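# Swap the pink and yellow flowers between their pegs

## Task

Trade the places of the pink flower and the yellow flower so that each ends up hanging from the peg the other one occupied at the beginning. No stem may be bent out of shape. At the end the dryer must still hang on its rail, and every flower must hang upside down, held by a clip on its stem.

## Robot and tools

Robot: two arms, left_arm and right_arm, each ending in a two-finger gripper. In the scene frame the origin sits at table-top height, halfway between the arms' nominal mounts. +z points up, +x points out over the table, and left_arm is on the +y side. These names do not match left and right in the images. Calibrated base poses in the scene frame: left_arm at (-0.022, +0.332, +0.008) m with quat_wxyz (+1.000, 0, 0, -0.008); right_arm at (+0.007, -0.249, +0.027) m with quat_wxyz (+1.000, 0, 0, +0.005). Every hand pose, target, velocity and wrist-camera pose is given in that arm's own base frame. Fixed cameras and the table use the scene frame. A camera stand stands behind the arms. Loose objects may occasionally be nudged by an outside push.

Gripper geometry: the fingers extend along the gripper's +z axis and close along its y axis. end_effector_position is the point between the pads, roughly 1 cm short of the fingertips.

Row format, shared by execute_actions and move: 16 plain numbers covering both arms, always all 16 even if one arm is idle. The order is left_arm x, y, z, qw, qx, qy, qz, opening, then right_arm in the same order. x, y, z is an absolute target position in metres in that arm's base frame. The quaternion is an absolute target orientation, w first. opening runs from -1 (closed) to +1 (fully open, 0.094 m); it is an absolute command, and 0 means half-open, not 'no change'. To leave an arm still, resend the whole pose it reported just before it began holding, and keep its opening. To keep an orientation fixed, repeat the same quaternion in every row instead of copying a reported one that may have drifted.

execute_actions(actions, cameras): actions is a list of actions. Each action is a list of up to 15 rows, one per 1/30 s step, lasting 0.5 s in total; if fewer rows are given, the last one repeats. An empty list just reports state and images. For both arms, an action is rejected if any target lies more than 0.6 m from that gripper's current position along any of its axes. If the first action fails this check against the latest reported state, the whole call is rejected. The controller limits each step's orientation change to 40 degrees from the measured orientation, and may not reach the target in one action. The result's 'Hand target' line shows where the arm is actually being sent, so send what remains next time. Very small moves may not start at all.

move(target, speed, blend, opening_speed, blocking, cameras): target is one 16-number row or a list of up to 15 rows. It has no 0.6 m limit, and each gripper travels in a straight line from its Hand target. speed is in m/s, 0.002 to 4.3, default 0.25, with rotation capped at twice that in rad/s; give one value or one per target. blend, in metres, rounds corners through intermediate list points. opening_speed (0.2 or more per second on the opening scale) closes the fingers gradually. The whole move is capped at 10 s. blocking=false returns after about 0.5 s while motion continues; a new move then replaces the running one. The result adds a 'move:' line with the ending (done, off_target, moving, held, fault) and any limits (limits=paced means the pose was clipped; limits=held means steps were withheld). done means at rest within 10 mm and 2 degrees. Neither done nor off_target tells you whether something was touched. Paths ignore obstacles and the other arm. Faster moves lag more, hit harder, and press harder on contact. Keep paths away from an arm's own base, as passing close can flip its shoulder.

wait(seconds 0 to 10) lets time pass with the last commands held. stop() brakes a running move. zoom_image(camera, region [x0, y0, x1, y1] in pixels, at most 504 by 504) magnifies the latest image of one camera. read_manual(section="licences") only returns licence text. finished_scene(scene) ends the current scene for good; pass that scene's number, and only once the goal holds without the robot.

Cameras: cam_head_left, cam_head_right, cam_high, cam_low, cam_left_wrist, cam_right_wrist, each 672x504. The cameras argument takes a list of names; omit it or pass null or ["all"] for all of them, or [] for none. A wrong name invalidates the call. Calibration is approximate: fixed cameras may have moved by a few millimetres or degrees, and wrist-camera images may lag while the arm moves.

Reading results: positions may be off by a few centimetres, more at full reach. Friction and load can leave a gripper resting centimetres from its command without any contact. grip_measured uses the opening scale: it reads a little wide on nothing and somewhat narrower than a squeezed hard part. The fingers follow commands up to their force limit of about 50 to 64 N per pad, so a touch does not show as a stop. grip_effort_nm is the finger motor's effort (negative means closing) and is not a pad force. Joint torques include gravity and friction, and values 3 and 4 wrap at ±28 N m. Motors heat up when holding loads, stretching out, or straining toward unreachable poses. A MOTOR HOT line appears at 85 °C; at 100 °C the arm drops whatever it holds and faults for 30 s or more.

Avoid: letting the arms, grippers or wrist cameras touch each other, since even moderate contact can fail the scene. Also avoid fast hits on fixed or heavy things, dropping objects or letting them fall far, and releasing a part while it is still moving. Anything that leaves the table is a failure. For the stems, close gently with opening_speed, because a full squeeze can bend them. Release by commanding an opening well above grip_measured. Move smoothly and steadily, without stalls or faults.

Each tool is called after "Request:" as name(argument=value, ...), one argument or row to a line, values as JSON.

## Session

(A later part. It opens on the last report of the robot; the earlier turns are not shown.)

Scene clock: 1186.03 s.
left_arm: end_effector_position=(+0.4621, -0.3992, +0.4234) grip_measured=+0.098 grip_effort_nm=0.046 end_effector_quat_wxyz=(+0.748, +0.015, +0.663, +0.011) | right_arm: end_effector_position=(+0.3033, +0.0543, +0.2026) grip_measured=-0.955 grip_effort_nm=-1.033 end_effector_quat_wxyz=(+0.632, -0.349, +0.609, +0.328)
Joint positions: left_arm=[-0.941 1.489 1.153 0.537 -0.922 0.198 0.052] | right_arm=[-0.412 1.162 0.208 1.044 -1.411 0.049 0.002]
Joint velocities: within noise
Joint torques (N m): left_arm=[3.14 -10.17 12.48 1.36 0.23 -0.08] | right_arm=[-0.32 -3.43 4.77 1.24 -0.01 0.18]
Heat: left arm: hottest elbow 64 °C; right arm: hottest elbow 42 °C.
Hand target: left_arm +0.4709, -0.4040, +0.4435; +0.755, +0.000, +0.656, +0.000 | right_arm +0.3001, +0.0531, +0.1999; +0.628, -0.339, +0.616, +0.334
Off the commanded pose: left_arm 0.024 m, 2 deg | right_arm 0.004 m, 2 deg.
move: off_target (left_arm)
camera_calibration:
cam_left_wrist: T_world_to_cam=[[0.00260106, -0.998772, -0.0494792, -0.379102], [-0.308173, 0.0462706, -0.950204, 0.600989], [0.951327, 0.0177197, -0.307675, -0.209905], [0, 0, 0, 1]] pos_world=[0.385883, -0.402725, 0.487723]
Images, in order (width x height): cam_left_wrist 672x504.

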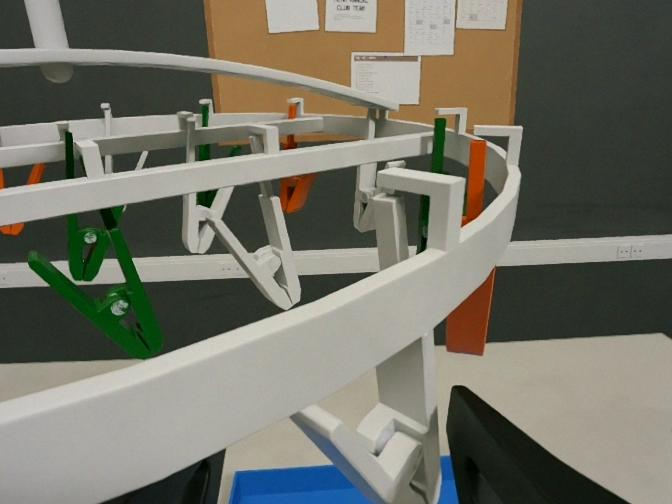

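Request:
move(
  target=[
    [0.468,-0.365,0.440,0.755,0.0,0.656,0.0,0.1,0.300,0.053,0.20,0.627,-0.338,0.614,0.333,-1],
    [0.452,-0.315,0.438,0.755,0.0,0.656,0.0,0.1,0.300,0.053,0.20,0.627,-0.338,0.614,0.333,-1],
  ],
  speed=0.05,
  cameras=["cam_left_wrist","cam_high"],
)

Scene clock: 1190.77 s.
left_arm: end_effector_position=(+0.4518, -0.3225, +0.4306) grip_measured=+0.098 grip_effort_nm=0.046 end_effector_quat_wxyz=(+0.753, +0.008, +0.658, +0.003) | right_arm: end_effector_position=(+0.3033, +0.0543, +0.2026) grip_measured=-0.955 grip_effort_nm=-1.028 end_effector_quat_wxyz=(+0.632, -0.349, +0.609, +0.328)
Joint positions: left_arm=[-0.854 1.313 0.989 0.526 -0.836 0.167 0.052] | right_arm=[-0.412 1.162 0.208 1.044 -1.411 0.049 0.002]
Joint velocities: within noise
Joint torques (N m): left_arm=[3.25 -10.11 8.62 1.4 0.22 -0.09] | right_arm=[-0.21 -3.37 4.75 1.21 -0.03 0.2]
Heat: left arm: hottest elbow 64 °C; right arm: hottest elbow 42 °C.
Hand target: left_arm +0.4519, -0.3151, +0.4379; +0.755, +0.000, +0.656, +0.000 | right_arm +0.3001, +0.0531, +0.1999; +0.628, -0.339, +0.616, +0.334
Off the commanded pose: left_arm 0.011 m, 1 deg | right_arm 0.004 m, 2 deg.
move: off_target (left_arm)
camera_calibration:
cam_left_wrist: T_world_to_cam=[[0.00125521, -0.99959, -0.0285947, -0.310741], [-0.294981, 0.0269522, -0.955123, 0.590992], [0.955502, 0.00963376, -0.294826, -0.209171], [0, 0, 0, 1]] pos_world=[0.374585, -0.324527, 0.493916]
Images, in order (width x height): cam_high 672x504, cam_left_wrist 672x504.

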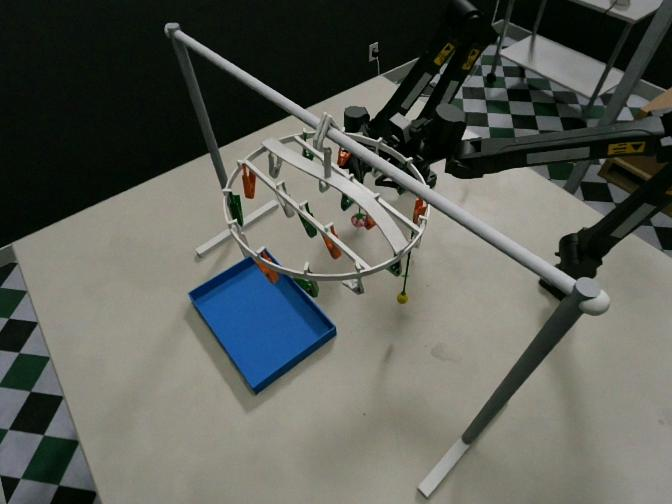

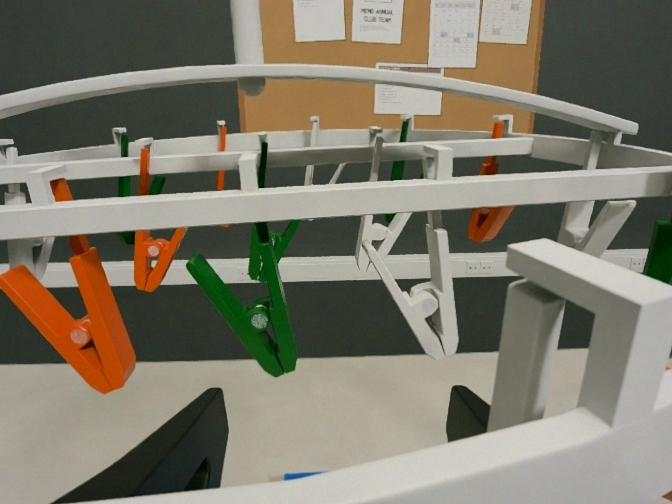

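Request:
move(
  target=[
    [0.436,-0.275,0.430,0.755,0.0,0.656,0.0,0.1,0.300,0.053,0.20,0.627,-0.338,0.614,0.333,-1],
    [0.418,-0.245,0.428,0.755,0.0,0.656,0.0,0.1,0.300,0.053,0.20,0.627,-0.338,0.614,0.333,-1],
  ],
  speed=0.05,
  cameras=["cam_left_wrist","cam_high"],
)

Scene clock: 1194.90 s.
left_arm: end_effector_position=(+0.4181, -0.2513, +0.4231) grip_measured=+0.098 grip_effort_nm=0.042 end_effector_quat_wxyz=(+0.754, +0.007, +0.657, +0.002) | right_arm: end_effector_position=(+0.3033, +0.0543, +0.2026) grip_measured=-0.955 grip_effort_nm=-1.038 end_effector_quat_wxyz=(+0.632, -0.349, +0.609, +0.328)
Joint positions: left_arm=[-0.793 1.107 0.803 0.495 -0.776 0.149 0.052] | right_arm=[-0.412 1.162 0.208 1.044 -1.411 0.049 0.002]
Joint velocities: within noise
Joint torques (N m): left_arm=[3.25 -7.12 8.59 1.43 0.19 -0.08] | right_arm=[-0.44 -3.37 4.79 1.25 -0.03 0.18]
Heat: left arm: hottest elbow 64 °C; right arm: hottest elbow 42 °C.
Hand target: left_arm +0.4180, -0.2451, +0.4280; +0.755, +0.000, +0.656, +0.000 | right_arm +0.3001, +0.0531, +0.1999; +0.628, -0.339, +0.616, +0.334
Off the commanded pose: left_arm 0.008 m, 1 deg | right_arm 0.004 m, 2 deg.
move: done
camera_calibration:
cam_left_wrist: T_world_to_cam=[[0.00161209, -0.999648, -0.0264924, -0.240705], [-0.293408, 0.0248536, -0.955664, 0.571034], [0.955986, 0.00931369, -0.293265, -0.18081], [0, 0, 0, 1]] pos_world=[0.340786, -0.253128, 0.486314]
Images, in order (width x height): cam_high 672x504, cam_left_wrist 672x504.

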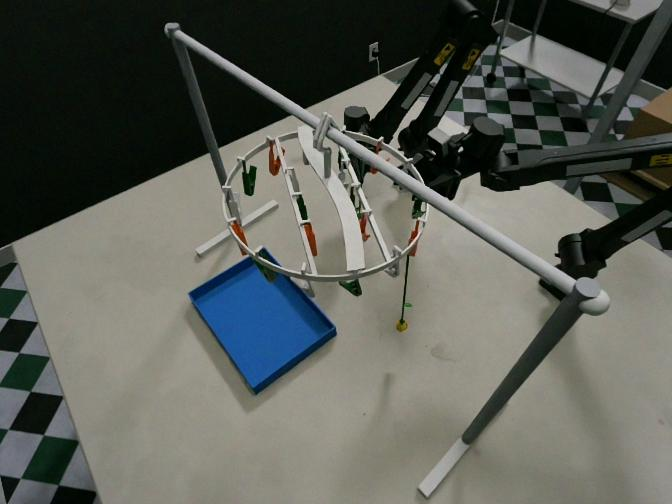

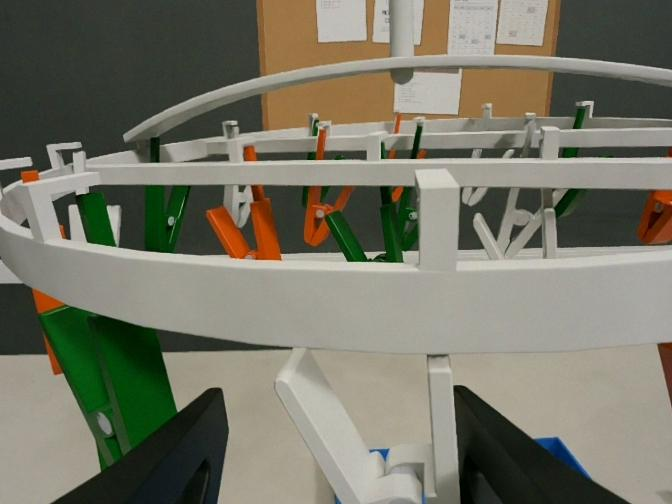

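Request:
move(
  target=[
    [0.330,-0.255,0.430,0.755,0.0,0.656,0.0,0.1,0.300,0.053,0.20,0.627,-0.338,0.614,0.333,-1],
    [0.330,-0.315,0.445,0.770,0.034,0.636,-0.041,0.2,0.300,0.053,0.20,0.627,-0.338,0.614,0.333,-1],
  ],
  speed=0.1,
  cameras=["cam_left_wrist","cam_right_wrist"],
)

Scene clock: 1206.83 s.
left_arm: end_effector_position=(+0.3283, -0.3048, +0.4152) grip_measured=+0.198 grip_effort_nm=0.046 end_effector_quat_wxyz=(+0.758, +0.048, +0.649, -0.023) | right_arm: end_effector_position=(+0.3033, +0.0543, +0.2026) grip_measured=-0.955 grip_effort_nm=-1.033 end_effector_quat_wxyz=(+0.632, -0.349, +0.609, +0.328)
Joint positions: left_arm=[-1.068 1.055 0.725 0.592 -0.946 0.258 0.056] | right_arm=[-0.412 1.162 0.208 1.044 -1.411 0.049 0.002]
Joint velocities: within noise
Joint torques (N m): left_arm=[2.02 -4.25 12.48 2.44 0.26 0.17] | right_arm=[-0.21 -3.25 4.79 1.24 -0.03 0.19]
Heat: left arm: hottest elbow 65 °C; right arm: hottest elbow 41 °C.
Hand target: left_arm +0.3287, -0.3134, +0.4443; +0.770, +0.034, +0.636, -0.041 | right_arm +0.3001, +0.0531, +0.1999; +0.628, -0.339, +0.616, +0.334
Off the commanded pose: left_arm 0.032 m, 3 deg | right_arm 0.004 m, 2 deg.
move: off_target (left_arm); target 2's new opening was sent with left_arm's hand 0.032 m and 3 deg from that target
camera_calibration:
cam_left_wrist: T_world_to_cam=[[-0.0909611, -0.994316, -0.0553297, -0.250388], [-0.271946, 0.0782493, -0.959126, 0.54912], [0.958004, -0.0721965, -0.277518, -0.12887], [0, 0, 0, 1]] pos_world=[0.250013, -0.301237, 0.477057]
cam_right_wrist: T_world_to_cam=[[0.842763, -0.535998, 0.0495657, -0.23755], [-0.17771, -0.363967, -0.914301, 0.299198], [0.508104, 0.761731, -0.40199, -0.0251938], [0, 0, 0, 1]] pos_world=[0.266169, 0.000762768, 0.275203]
Images, in order (width x height): cam_left_wrist 672x504, cam_right_wrist 672x504.

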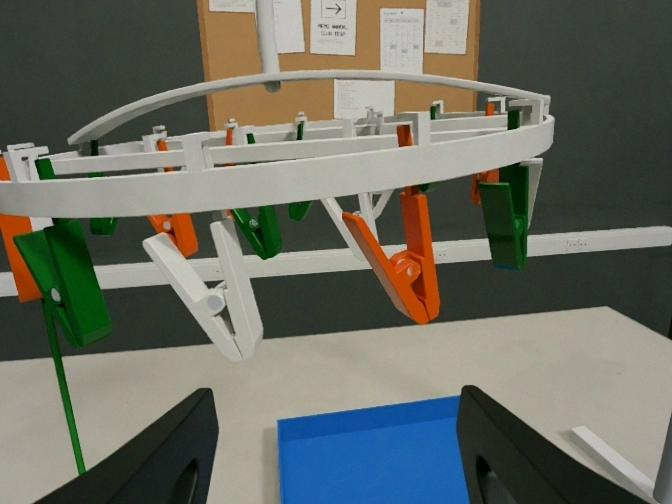

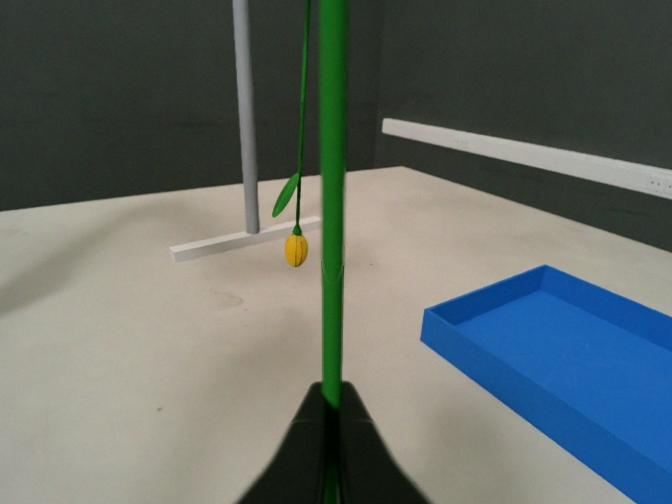

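Request:
move(
  target=[
    [0.330,-0.315,0.445,0.770,0.034,0.636,-0.041,0.2,0.370,0.145,0.212,0.627,-0.333,0.614,0.335,-1],
    [0.330,-0.315,0.445,0.770,0.034,0.636,-0.041,0.2,0.421,0.206,0.222,0.630,-0.333,0.614,0.333,-1],
  ],
  speed=0.1,
  cameras=["cam_left_wrist","cam_right_wrist"],
)

Request:
zoom_image(
  camera="cam_left_wrist",
  region=[330, 180, 510, 400],
)

Scene clock: 1216.40 s.
left_arm: end_effector_position=(+0.3283, -0.3049, +0.4152) grip_measured=+0.198 grip_effort_nm=0.051 end_effector_quat_wxyz=(+0.759, +0.048, +0.649, -0.023) | right_arm: end_effector_position=(+0.4077, +0.1993, +0.2108) grip_measured=-0.955 grip_effort_nm=-1.028 end_effector_quat_wxyz=(+0.623, -0.324, +0.627, +0.339)
Joint positions: left_arm=[-1.068 1.055 0.725 0.592 -0.946 0.258 0.056] | right_arm=[0.178 1.367 0.439 0.935 -0.797 0.027 0.002]
Joint velocities: within noise
Joint torques (N m): left_arm=[1.96 -4.31 12.48 2.47 0.26 0.16] | right_arm=[1.44 -6.53 9.24 1.5 0.07 -0.12]
Heat: left arm: hottest elbow 68 °C; right arm: hottest elbow 41 °C.
Hand target: left_arm +0.3287, -0.3135, +0.4443; +0.770, +0.034, +0.636, -0.041 | right_arm +0.4202, +0.2056, +0.2222; +0.632, -0.333, +0.615, +0.334
Off the commanded pose: left_arm 0.032 m, 3 deg | right_arm 0.019 m, 2 deg.
move: off_target (left_arm, right_arm)
camera_calibration:
cam_left_wrist: T_world_to_cam=[[-0.0912822, -0.994262, -0.0557737, -0.250079], [-0.271789, 0.0787556, -0.959129, 0.549234], [0.958018, -0.0723927, -0.277418, -0.12898], [0, 0, 0, 1]] pos_world=[0.250013, -0.301236, 0.477057]
cam_right_wrist: T_world_to_cam=[[0.830893, -0.556276, -0.0132053, -0.226194], [-0.238498, -0.334595, -0.911683, 0.396427], [0.502728, 0.76066, -0.410683, -0.181175], [0, 0, 0, 1]] pos_world=[0.373572, 0.144629, 0.284023]
Images, in order (width x height): cam_left_wrist 672x504, cam_right_wrist 672x504.

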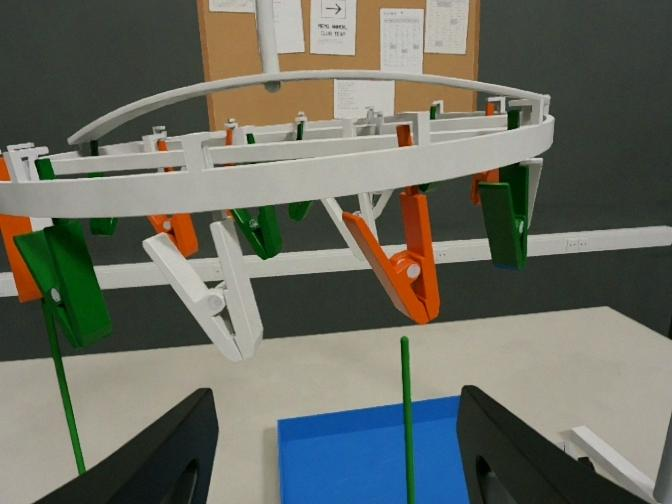

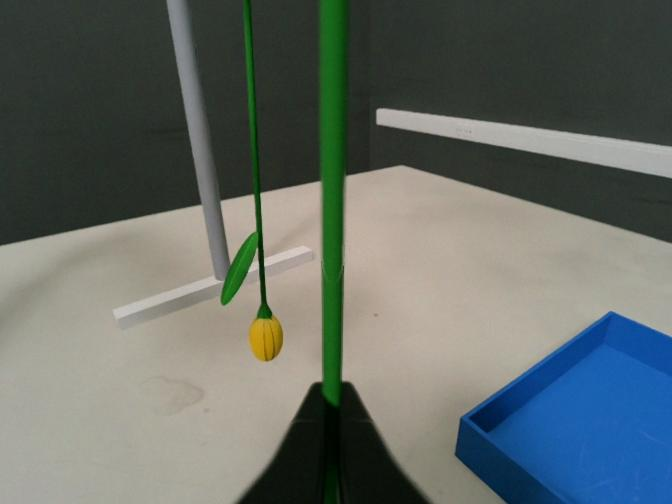

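Scaled by 2.291 from the camera's 672x504 image, which has a finer 960x720 frame.

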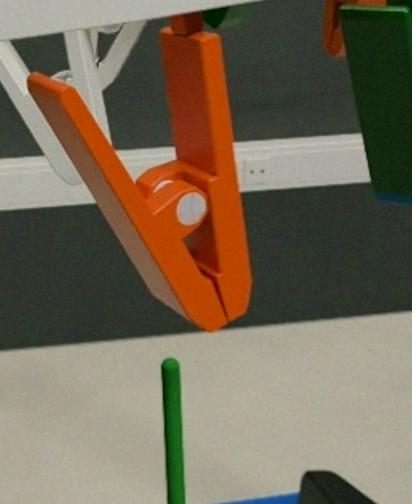

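Request:
move(
  target=[
    [0.365,-0.352,0.452,0.770,0.034,0.636,-0.041,0.2,0.421,0.206,0.222,0.630,-0.333,0.614,0.333,-1],
    [0.420,-0.353,0.453,0.770,0.034,0.636,-0.041,0.2,0.421,0.206,0.222,0.630,-0.333,0.614,0.333,-1],
  ],
  speed=0.07,
  cameras=["cam_left_wrist","cam_right_wrist"],
)

Scene clock: 1225.93 s.
left_arm: end_effector_position=(+0.4106, -0.3471, +0.4295) grip_measured=+0.198 grip_effort_nm=0.046 end_effector_quat_wxyz=(+0.763, +0.049, +0.644, -0.030) | right_arm: end_effector_position=(+0.4078, +0.1993, +0.2106) grip_measured=-0.955 grip_effort_nm=-1.028 end_effector_quat_wxyz=(+0.622, -0.324, +0.627, +0.339)
Joint positions: left_arm=[-0.937 1.27 0.924 0.588 -0.806 0.213 0.056] | right_arm=[0.178 1.367 0.439 0.934 -0.797 0.027 0.002]
Joint velocities: within noise
Joint torques (N m): left_arm=[3.14 -7.12 12.41 1.36 0.24 -0.06] | right_arm=[1.44 -6.36 9.28 1.58 0.06 -0.12]
Heat: left arm: hottest elbow 70 °C; right arm: hottest elbow 41 °C.
Hand target: left_arm +0.4187, -0.3517, +0.4526; +0.770, +0.034, +0.636, -0.041 | right_arm +0.4202, +0.2056, +0.2223; +0.632, -0.334, +0.615, +0.334
Off the commanded pose: left_arm 0.026 m, 2 deg | right_arm 0.019 m, 2 deg.
move: off_target (left_arm, right_arm)
camera_calibration:
cam_left_wrist: T_world_to_cam=[[-0.102388, -0.993562, -0.0484918, -0.282094], [-0.257717, 0.0735784, -0.963415, 0.582997], [0.96078, -0.0861445, -0.263591, -0.218722], [0, 0, 0, 1]] pos_world=[0.331509, -0.342016, 0.490336]
cam_right_wrist: T_world_to_cam=[[0.83088, -0.5563, -0.0129829, -0.226335], [-0.238603, -0.335101, -0.911469, 0.39632], [0.5027, 0.760419, -0.411163, -0.181126], [0, 0, 0, 1]] pos_world=[0.373672, 0.144629, 0.283823]
Images, in order (width x height): cam_left_wrist 672x504, cam_right_wrist 672x504.

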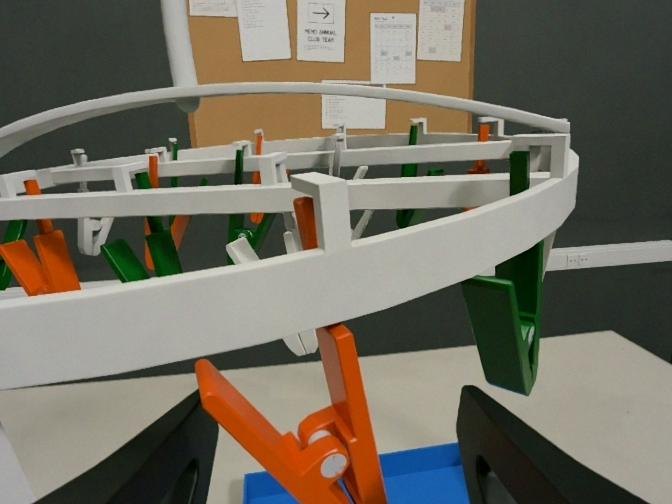

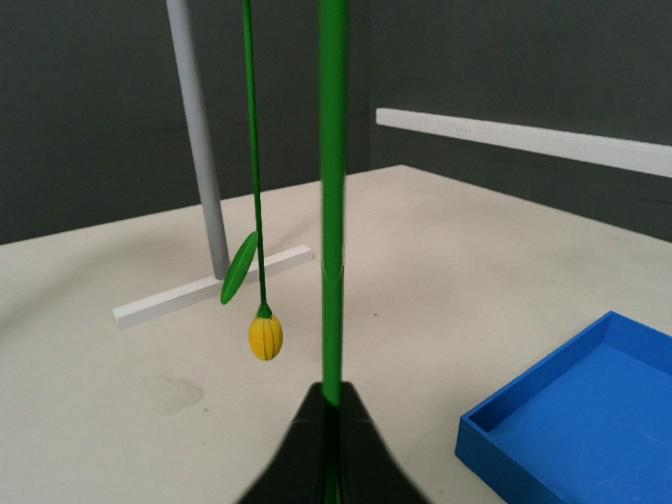

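Request:
move(
  target=[
    [0.418,-0.338,0.452,0.770,0.034,0.636,-0.041,0.3,0.421,0.206,0.222,0.630,-0.333,0.614,0.333,-1],
    [0.431,-0.337,0.454,0.770,0.034,0.636,-0.041,0.3,0.421,0.206,0.222,0.630,-0.333,0.614,0.333,-1],
  ],
  speed=0.06,
  cameras=["cam_left_wrist","cam_right_wrist"],
)

Scene clock: 1229.37 s.
left_arm: end_effector_position=(+0.4255, -0.3364, +0.4272) grip_measured=+0.298 grip_effort_nm=0.051 end_effector_quat_wxyz=(+0.761, +0.051, +0.646, -0.029) | right_arm: end_effector_position=(+0.4078, +0.1993, +0.2106) grip_measured=-0.955 grip_effort_nm=-1.033 end_effector_quat_wxyz=(+0.622, -0.324, +0.627, +0.339)
Joint positions: left_arm=[-0.892 1.27 0.925 0.568 -0.762 0.196 0.061] | right_arm=[0.178 1.367 0.439 0.934 -0.797 0.027 0.002]
Joint velocities: within noise
Joint torques (N m): left_arm=[3.08 -8.47 11.86 1.36 0.24 -0.08] | right_arm=[1.32 -6.59 9.29 1.54 0.06 -0.13]
Heat: left arm: hottest elbow 70 °C; right arm: hottest elbow 41 °C.
Hand target: left_arm +0.4299, -0.3360, +0.4536; +0.770, +0.034, +0.636, -0.041 | right_arm +0.4202, +0.2056, +0.2223; +0.632, -0.334, +0.615, +0.334
Off the commanded pose: left_arm 0.027 m, 3 deg | right_arm 0.019 m, 2 deg.
move: off_target (left_arm, right_arm)
camera_calibration:
cam_left_wrist: T_world_to_cam=[[-0.102353, -0.993345, -0.0528171, -0.268113], [-0.263395, 0.0782641, -0.961508, 0.586943], [0.959243, -0.0845015, -0.269652, -0.228985], [0, 0, 0, 1]] pos_world=[0.346808, -0.331615, 0.488444]
cam_right_wrist: T_world_to_cam=[[0.83088, -0.5563, -0.0129829, -0.226335], [-0.238603, -0.335101, -0.911469, 0.39632], [0.5027, 0.760419, -0.411163, -0.181126], [0, 0, 0, 1]] pos_world=[0.373672, 0.144629, 0.283823]
Images, in order (width x height): cam_left_wrist 672x504, cam_right_wrist 672x504.

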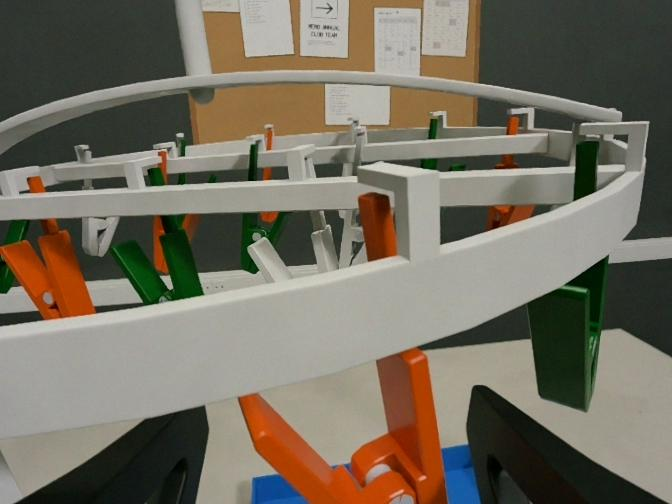

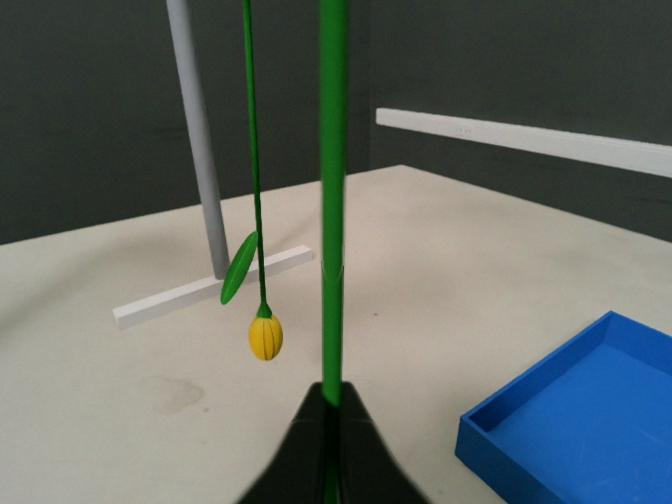

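Request:
move(
  target=[
    [0.431,-0.338,0.454,0.770,0.034,0.636,-0.041,-0.85,0.421,0.206,0.222,0.630,-0.333,0.614,0.333,-1],
  ],
  opening_speed=0.8,
  cameras=["cam_left_wrist","cam_right_wrist"],
)

Scene clock: 1232.67 s.
left_arm: end_effector_position=(+0.4254, -0.3365, +0.4272) grip_measured=-0.535 grip_effort_nm=-1.062 end_effector_quat_wxyz=(+0.761, +0.051, +0.646, -0.029) | right_arm: end_effector_position=(+0.4078, +0.1993, +0.2106) grip_measured=-0.955 grip_effort_nm=-1.033 end_effector_quat_wxyz=(+0.622, -0.324, +0.627, +0.339)
Joint positions: left_arm=[-0.892 1.27 0.925 0.568 -0.762 0.195 0.022] | right_arm=[0.178 1.367 0.439 0.934 -0.797 0.027 0.002]
Joint velocities: within noise
Joint torques (N m): left_arm=[3.02 -8.29 11.99 1.44 0.17 -0.06] | right_arm=[1.32 -6.59 9.31 1.58 0.07 -0.13]
Heat: left arm: hottest elbow 70 °C; right arm: hottest elbow 41 °C.
Hand target: left_arm +0.4299, -0.3370, +0.4536; +0.770, +0.034, +0.636, -0.041 | right_arm +0.4202, +0.2056, +0.2223; +0.632, -0.334, +0.615, +0.334
Off the commanded pose: left_arm 0.027 m, 3 deg | right_arm 0.019 m, 2 deg.
move: off_target (left_arm, right_arm)
camera_calibration:
cam_left_wrist: T_world_to_cam=[[-0.102899, -0.993345, -0.0517411, -0.268448], [-0.263456, 0.0773766, -0.961563, 0.586698], [0.959168, -0.0853123, -0.269665, -0.22922], [0, 0, 0, 1]] pos_world=[0.346807, -0.331614, 0.488445]
cam_right_wrist: T_world_to_cam=[[0.83088, -0.5563, -0.0129829, -0.226335], [-0.238603, -0.335101, -0.911469, 0.39632], [0.5027, 0.760419, -0.411163, -0.181126], [0, 0, 0, 1]] pos_world=[0.373672, 0.144629, 0.283823]
Images, in order (width x height): cam_left_wrist 672x504, cam_right_wrist 672x504.

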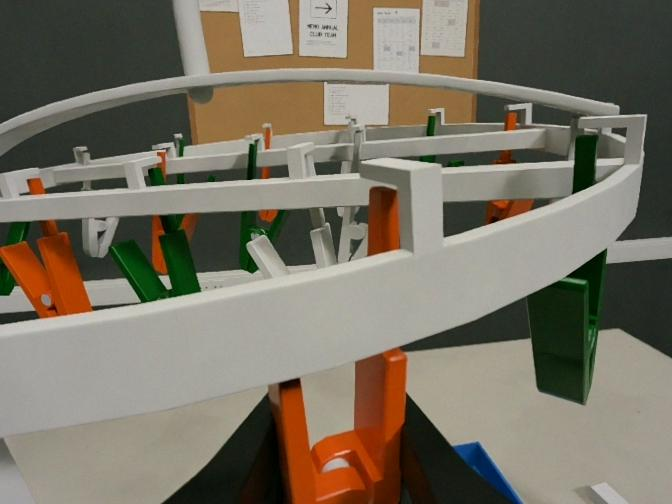

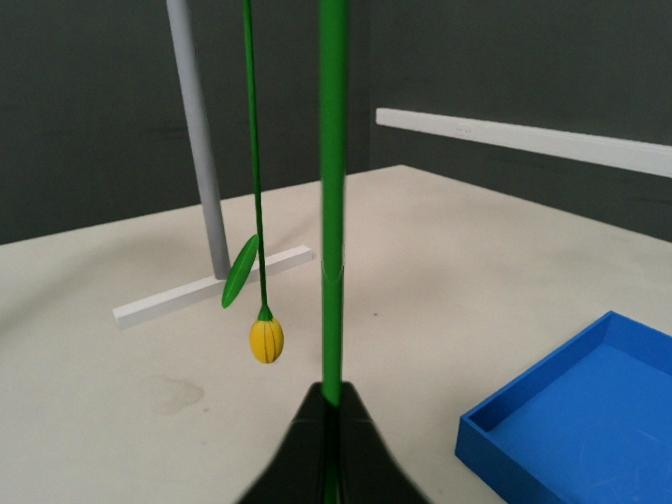

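Request:
move(
  target=[0.431,-0.338,0.454,0.770,0.034,0.636,-0.041,-0.85,0.415,0.215,0.222,0.630,-0.333,0.614,0.333,-1],
  speed=0.04,
)

Scene clock: 1244.07 s.
left_arm: end_effector_position=(+0.4254, -0.3365, +0.4272) grip_measured=-0.536 grip_effort_nm=-1.067 end_effector_quat_wxyz=(+0.761, +0.051, +0.646, -0.029) | right_arm: end_effector_position=(+0.4060, +0.2087, +0.2103) grip_measured=-0.955 grip_effort_nm=-1.028 end_effector_quat_wxyz=(+0.622, -0.324, +0.627, +0.339)
Joint positions: left_arm=[-0.892 1.27 0.925 0.568 -0.762 0.195 0.022] | right_arm=[0.208 1.368 0.439 0.934 -0.767 0.026 0.002]
Joint velocities: within noise
Joint torques (N m): left_arm=[2.96 -8.29 11.99 1.47 0.17 -0.06] | right_arm=[1.44 -7.59 8.61 1.59 0.06 -0.12]
Heat: left arm: hottest elbow 71 °C; right arm: hottest elbow 41 °C.
Hand target: left_arm +0.4299, -0.3370, +0.4536; +0.770, +0.034, +0.636, -0.041 | right_arm +0.4145, +0.2147, +0.2221; +0.632, -0.334, +0.615, +0.334
Off the commanded pose: left_arm 0.027 m, 3 deg | right_arm 0.016 m, 2 deg.
move: off_target (left_arm, right_arm)
camera_calibration:
cam_left_wrist: T_world_to_cam=[[-0.102899, -0.993345, -0.0517411, -0.268448], [-0.263456, 0.0773766, -0.961563, 0.586698], [0.959168, -0.0853123, -0.269665, -0.22922], [0, 0, 0, 1]] pos_world=[0.346807, -0.331614, 0.488445]
cam_right_wrist: T_world_to_cam=[[0.83089, -0.556283, -0.0130537, -0.219544], [-0.238982, -0.335572, -0.911197, 0.398937], [0.502503, 0.760224, -0.411765, -0.187294], [0, 0, 0, 1]] pos_world=[0.371872, 0.154129, 0.283522]

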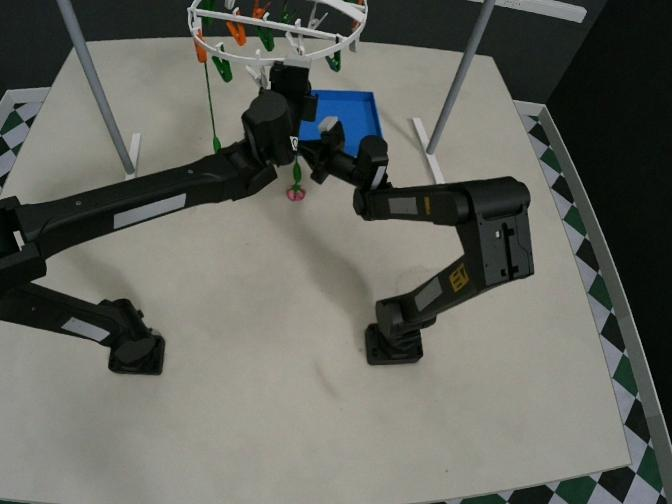

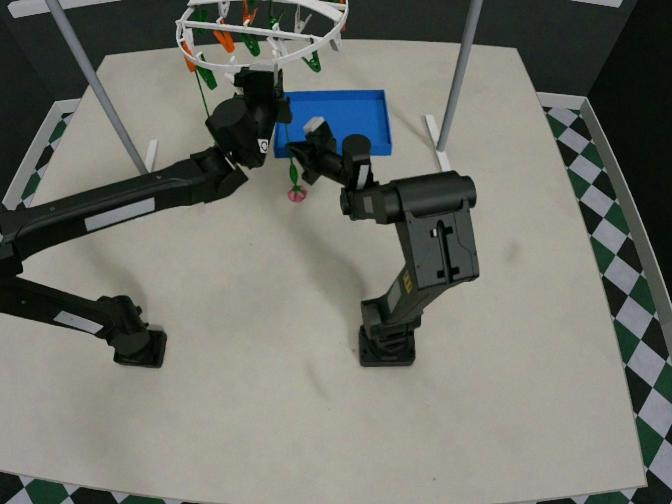

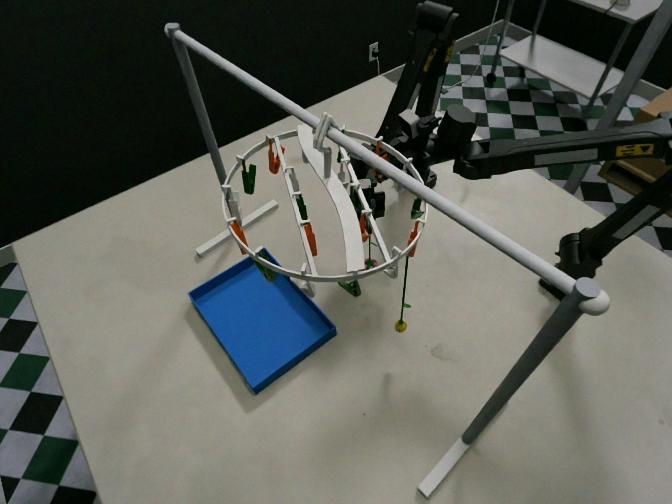

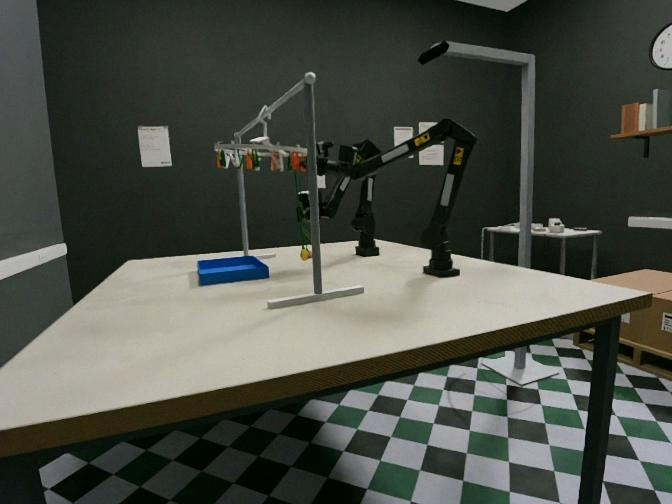

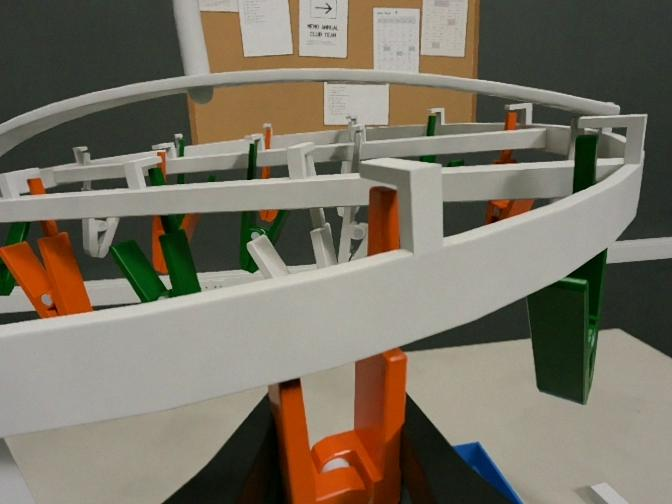

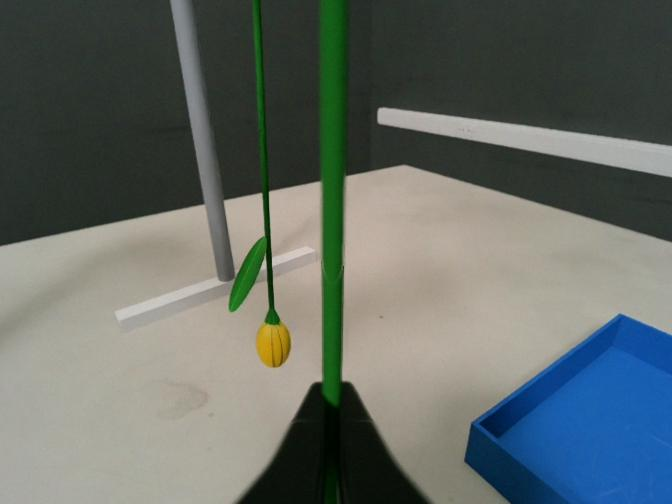

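Request:
move(
  target=[0.431,-0.338,0.454,0.770,0.034,0.636,-0.041,-0.85,0.415,0.216,0.242,0.630,-0.333,0.614,0.333,-1],
  speed=0.04,
  cameras=["cam_left_wrist","cam_right_wrist"],
)

Request:
zoom_image(
  camera="cam_left_wrist",
  region=[220, 330, 460, 504],
)

Scene clock: 1247.63 s.
left_arm: end_effector_position=(+0.4254, -0.3365, +0.4272) grip_measured=-0.536 grip_effort_nm=-1.067 end_effector_quat_wxyz=(+0.761, +0.051, +0.646, -0.029) | right_arm: end_effector_position=(+0.4037, +0.2090, +0.2212) grip_measured=-0.955 grip_effort_nm=-1.028 end_effector_quat_wxyz=(+0.616, -0.322, +0.633, +0.340)
Joint positions: left_arm=[-0.892 1.27 0.925 0.568 -0.762 0.195 0.022] | right_arm=[0.211 1.31 0.449 0.849 -0.764 0.025 0.002]
Joint velocities: within noise
Joint torques (N m): left_arm=[2.96 -8.29 11.97 1.46 0.17 -0.06] | right_arm=[1.26 -7.77 9.87 1.58 0.06 -0.12]
Heat: left arm: hottest elbow 71 °C; right arm: hottest elbow 41 °C.
Hand target: left_arm +0.4299, -0.3370, +0.4536; +0.770, +0.034, +0.636, -0.041 | right_arm +0.4138, +0.2155, +0.2422; +0.632, -0.333, +0.615, +0.334
Off the commanded pose: left_arm 0.027 m, 3 deg | right_arm 0.025 m, 3 deg.
move: off_target (left_arm, right_arm)
camera_calibration:
cam_left_wrist: T_world_to_cam=[[-0.102899, -0.993345, -0.0517411, -0.268448], [-0.263456, 0.0773766, -0.961563, 0.586698], [0.959168, -0.0853123, -0.269665, -0.22922], [0, 0, 0, 1]] pos_world=[0.346807, -0.331614, 0.488445]
cam_right_wrist: T_world_to_cam=[[0.830331, -0.556674, -0.0257796, -0.214201], [-0.255479, -0.339142, -0.90538, 0.414582], [0.495259, 0.758351, -0.423819, -0.175863], [0, 0, 0, 1]] pos_world=[0.370872, 0.154728, 0.295298]
Images, in order (width x height): cam_left_wrist 672x504, cam_right_wrist 672x504.

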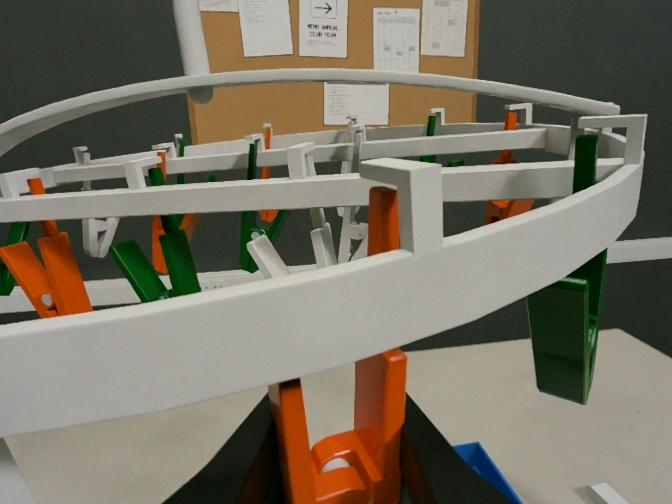

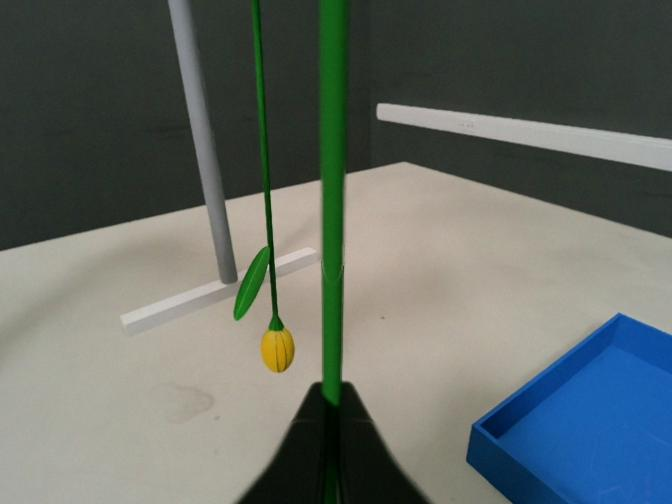

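Scaled by 2.100 from the camera's 672x504 image, which has a finer 960x720 frame.

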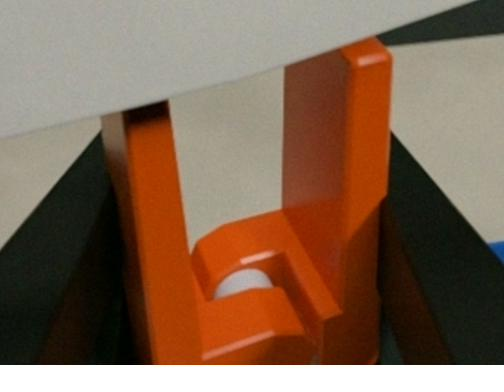

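Request:
move(
  target=[0.431,-0.338,0.454,0.770,0.034,0.636,-0.041,-0.85,0.417,0.216,0.253,0.639,-0.328,0.6045,0.3374,-1],
  speed=0.04,
  cameras=["cam_left_wrist","cam_right_wrist"],
)

Request:
zoom_image(
  camera="cam_left_wrist",
  region=[220, 330, 460, 504],
)

Scene clock: 1254.27 s.
left_arm: end_effector_position=(+0.4254, -0.3365, +0.4272) grip_measured=-0.536 grip_effort_nm=-1.067 end_effector_quat_wxyz=(+0.761, +0.051, +0.646, -0.029) | right_arm: end_effector_position=(+0.4056, +0.2094, +0.2261) grip_measured=-0.955 grip_effort_nm=-1.028 end_effector_quat_wxyz=(+0.621, -0.323, +0.629, +0.339)
Joint positions: left_arm=[-0.892 1.27 0.925 0.568 -0.762 0.195 0.022] | right_arm=[0.211 1.309 0.456 0.854 -0.764 0.025 0.002]
Joint velocities: within noise
Joint torques (N m): left_arm=[3.02 -8.29 11.99 1.44 0.17 -0.06] | right_arm=[1.2 -8 9.91 2.45 0.05 0.12]
Heat: left arm: hottest elbow 71 °C; right arm: hottest elbow 43 °C.
Hand target: left_arm +0.4299, -0.3370, +0.4536; +0.770, +0.034, +0.636, -0.041 | right_arm +0.4155, +0.2154, +0.2531; +0.641, -0.329, +0.606, +0.338
Off the commanded pose: left_arm 0.027 m, 3 deg | right_arm 0.030 m, 4 deg.
move: off_target (left_arm, right_arm)
camera_calibration:
cam_left_wrist: T_world_to_cam=[[-0.102899, -0.993345, -0.0517411, -0.268448], [-0.263456, 0.0773766, -0.961563, 0.586698], [0.959168, -0.0853123, -0.269665, -0.22922], [0, 0, 0, 1]] pos_world=[0.346807, -0.331614, 0.488445]
cam_right_wrist: T_world_to_cam=[[0.8306, -0.556634, -0.0161886, -0.217705], [-0.243307, -0.336604, -0.90967, 0.415156], [0.500904, 0.759511, -0.415016, -0.179546], [0, 0, 0, 1]] pos_world=[0.371772, 0.154928, 0.299616]
Images, in order (width x height): cam_left_wrist 672x504, cam_right_wrist 672x504.

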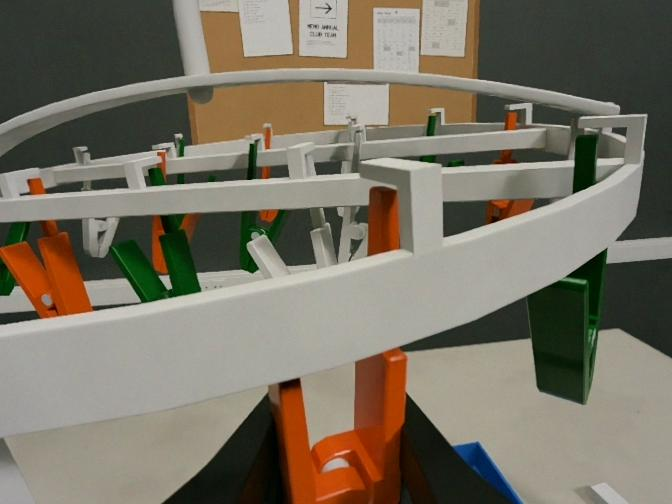

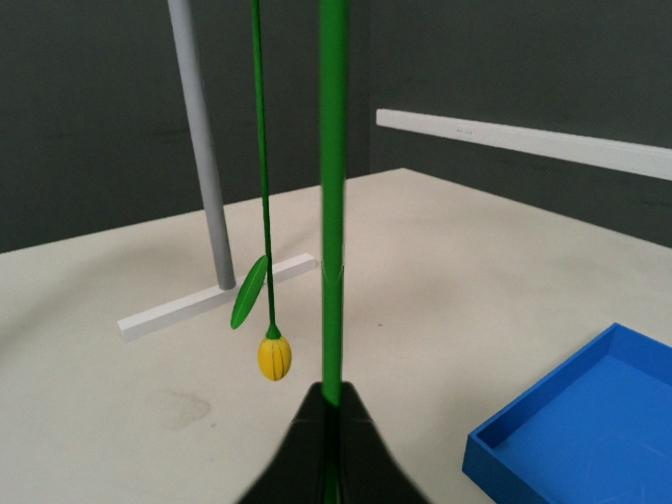

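Scaled by 2.100 from the camera's 672x504 image, which has a finer 960x720 frame.

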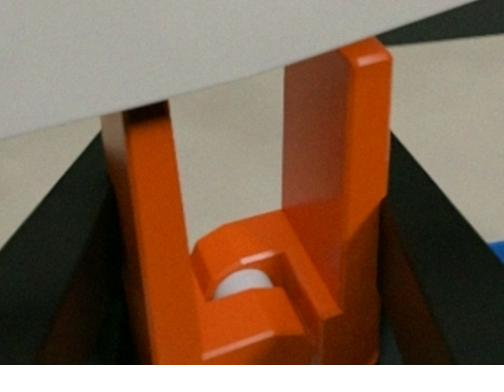

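Request:
move(
  target=[0.431,-0.338,0.454,0.770,0.034,0.636,-0.041,-0.85,0.417,0.216,0.264,0.642,-0.326,0.602,0.3385,-1],
  speed=0.04,
  cameras=["cam_left_wrist","cam_right_wrist"],
)

Request:
zoom_image(
  camera="cam_left_wrist",
  region=[220, 330, 460, 504],
)

Scene clock: 1257.73 s.
left_arm: end_effector_position=(+0.4254, -0.3365, +0.4272) grip_measured=-0.536 grip_effort_nm=-1.067 end_effector_quat_wxyz=(+0.761, +0.051, +0.646, -0.029) | right_arm: end_effector_position=(+0.4061, +0.2093, +0.2413) grip_measured=-0.955 grip_effort_nm=-1.043 end_effector_quat_wxyz=(+0.633, -0.325, +0.617, +0.336)
Joint positions: left_arm=[-0.892 1.27 0.925 0.568 -0.762 0.195 0.022] | right_arm=[0.211 1.284 0.466 0.854 -0.762 0.028 0.002]
Joint velocities: within noise
Joint torques (N m): left_arm=[3.08 -8.29 12 1.46 0.17 -0.06] | right_arm=[1.26 -8.06 10.17 1.59 0.07 0.19]
Heat: left arm: hottest elbow 71 °C; right arm: hottest elbow 43 °C.
Hand target: left_arm +0.4299, -0.3370, +0.4536; +0.770, +0.034, +0.636, -0.041 | right_arm +0.4157, +0.2154, +0.2642; +0.644, -0.327, +0.603, +0.339
Off the commanded pose: left_arm 0.027 m, 3 deg | right_arm 0.026 m, 2 deg.
move: off_target (left_arm, right_arm)
camera_calibration:
cam_left_wrist: T_world_to_cam=[[-0.102899, -0.993345, -0.0517411, -0.268448], [-0.263456, 0.0773766, -0.961563, 0.586698], [0.959168, -0.0853123, -0.269665, -0.22922], [0, 0, 0, 1]] pos_world=[0.346807, -0.331614, 0.488445]
cam_right_wrist: T_world_to_cam=[[0.829521, -0.558443, 0.00604536, -0.2225], [-0.213965, -0.327789, -0.920203, 0.417842], [0.515862, 0.762034, -0.391395, -0.185706], [0, 0, 0, 1]] pos_world=[0.36977, 0.154225, 0.313161]
Images, in order (width x height): cam_left_wrist 672x504, cam_right_wrist 672x504.

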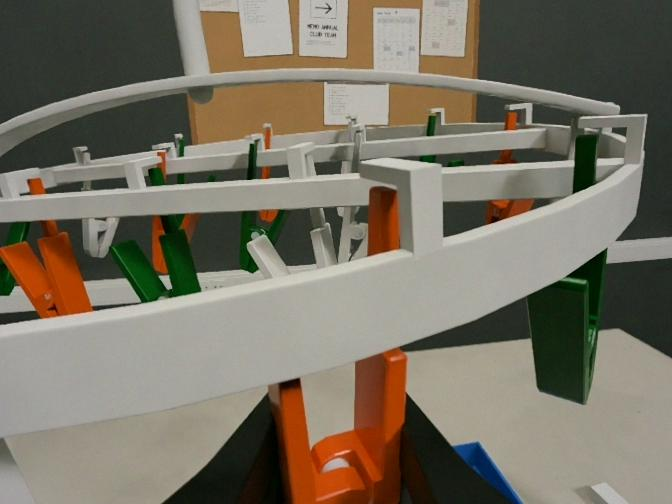

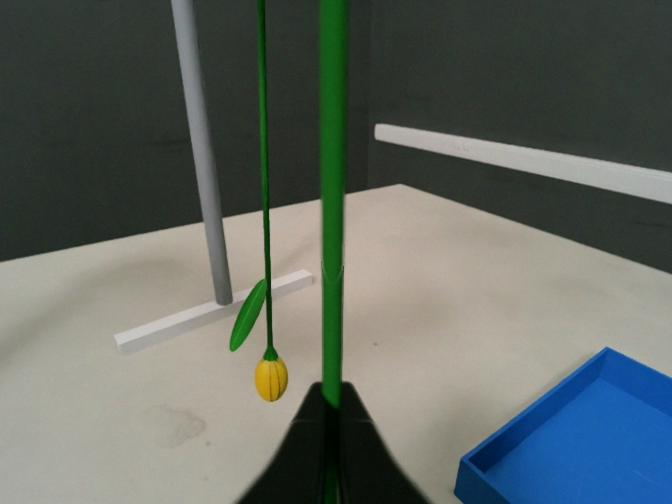

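Scaled by 2.100 from the camera's 672x504 image, which has a finer 960x720 frame.

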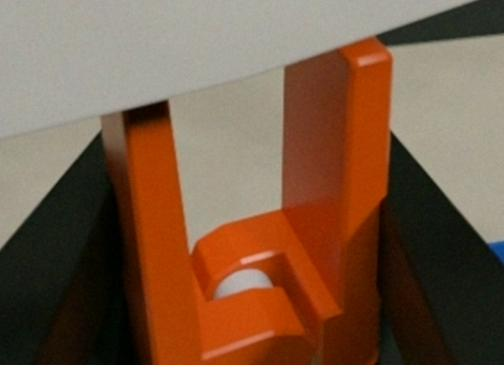

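Request:
move(
  target=[0.431,-0.338,0.454,0.770,0.034,0.636,-0.041,0.2,0.417,0.216,0.264,0.642,-0.326,0.602,0.3385,-1],
  speed=0.04,
  opening_speed=0.8,
  cameras=["cam_left_wrist","cam_right_wrist"],
)

Request:
zoom_image(
  camera="cam_left_wrist",
  region=[220, 330, 460, 504],
)

Scene clock: 1263.10 s.
left_arm: end_effector_position=(+0.4254, -0.3365, +0.4272) grip_measured=+0.198 grip_effort_nm=0.051 end_effector_quat_wxyz=(+0.761, +0.051, +0.646, -0.030) | right_arm: end_effector_position=(+0.4061, +0.2093, +0.2413) grip_measured=-0.955 grip_effort_nm=-1.038 end_effector_quat_wxyz=(+0.633, -0.325, +0.617, +0.336)
Joint positions: left_arm=[-0.892 1.27 0.925 0.568 -0.762 0.194 0.056] | right_arm=[0.211 1.284 0.466 0.854 -0.762 0.029 0.002]
Joint velocities: within noise
Joint torques (N m): left_arm=[3.02 -8.18 11.99 1.46 0.16 -0.06] | right_arm=[1.32 -7.82 10.22 1.57 0.07 0.19]
Heat: left arm: hottest elbow 71 °C; right arm: hottest elbow 44 °C.
Hand target: left_arm +0.4299, -0.3369, +0.4536; +0.770, +0.034, +0.636, -0.041 | right_arm +0.4158, +0.2154, +0.2641; +0.644, -0.327, +0.603, +0.339
Off the commanded pose: left_arm 0.027 m, 3 deg | right_arm 0.026 m, 2 deg.
move: off_target (left_arm, right_arm)
camera_calibration:
cam_left_wrist: T_world_to_cam=[[-0.103011, -0.993352, -0.0513917, -0.268483], [-0.263475, 0.0770707, -0.961583, 0.586605], [0.95915, -0.0855136, -0.269663, -0.229274], [0, 0, 0, 1]] pos_world=[0.346807, -0.331514, 0.488445]
cam_right_wrist: T_world_to_cam=[[0.829551, -0.558406, 0.00524078, -0.222404], [-0.214558, -0.327378, -0.920211, 0.417989], [0.515567, 0.762238, -0.391387, -0.185606], [0, 0, 0, 1]] pos_world=[0.36987, 0.154125, 0.31316]
Images, in order (width x height): cam_left_wrist 672x504, cam_right_wrist 672x504.

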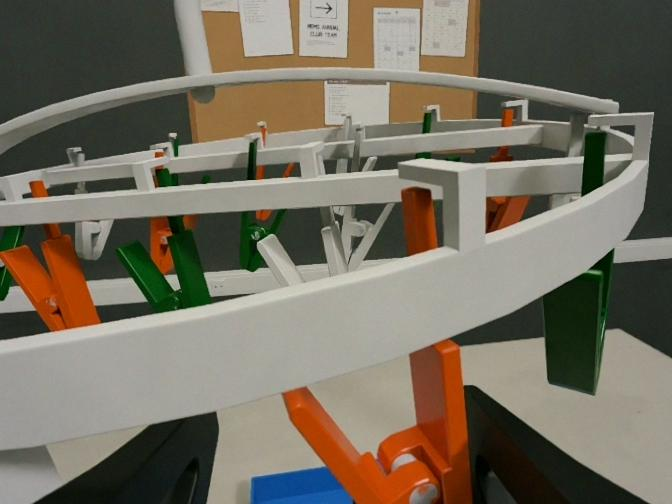

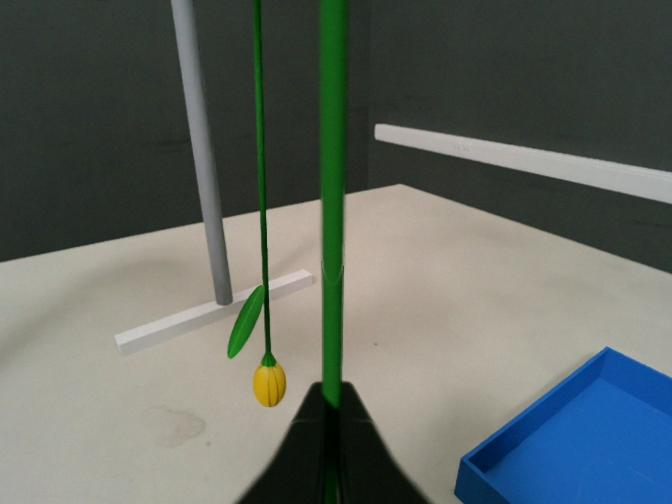

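Scaled by 2.100 from the camera's 672x504 image, which has a finer 960x720 frame.

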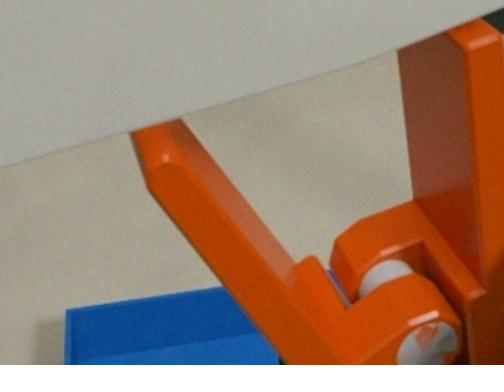

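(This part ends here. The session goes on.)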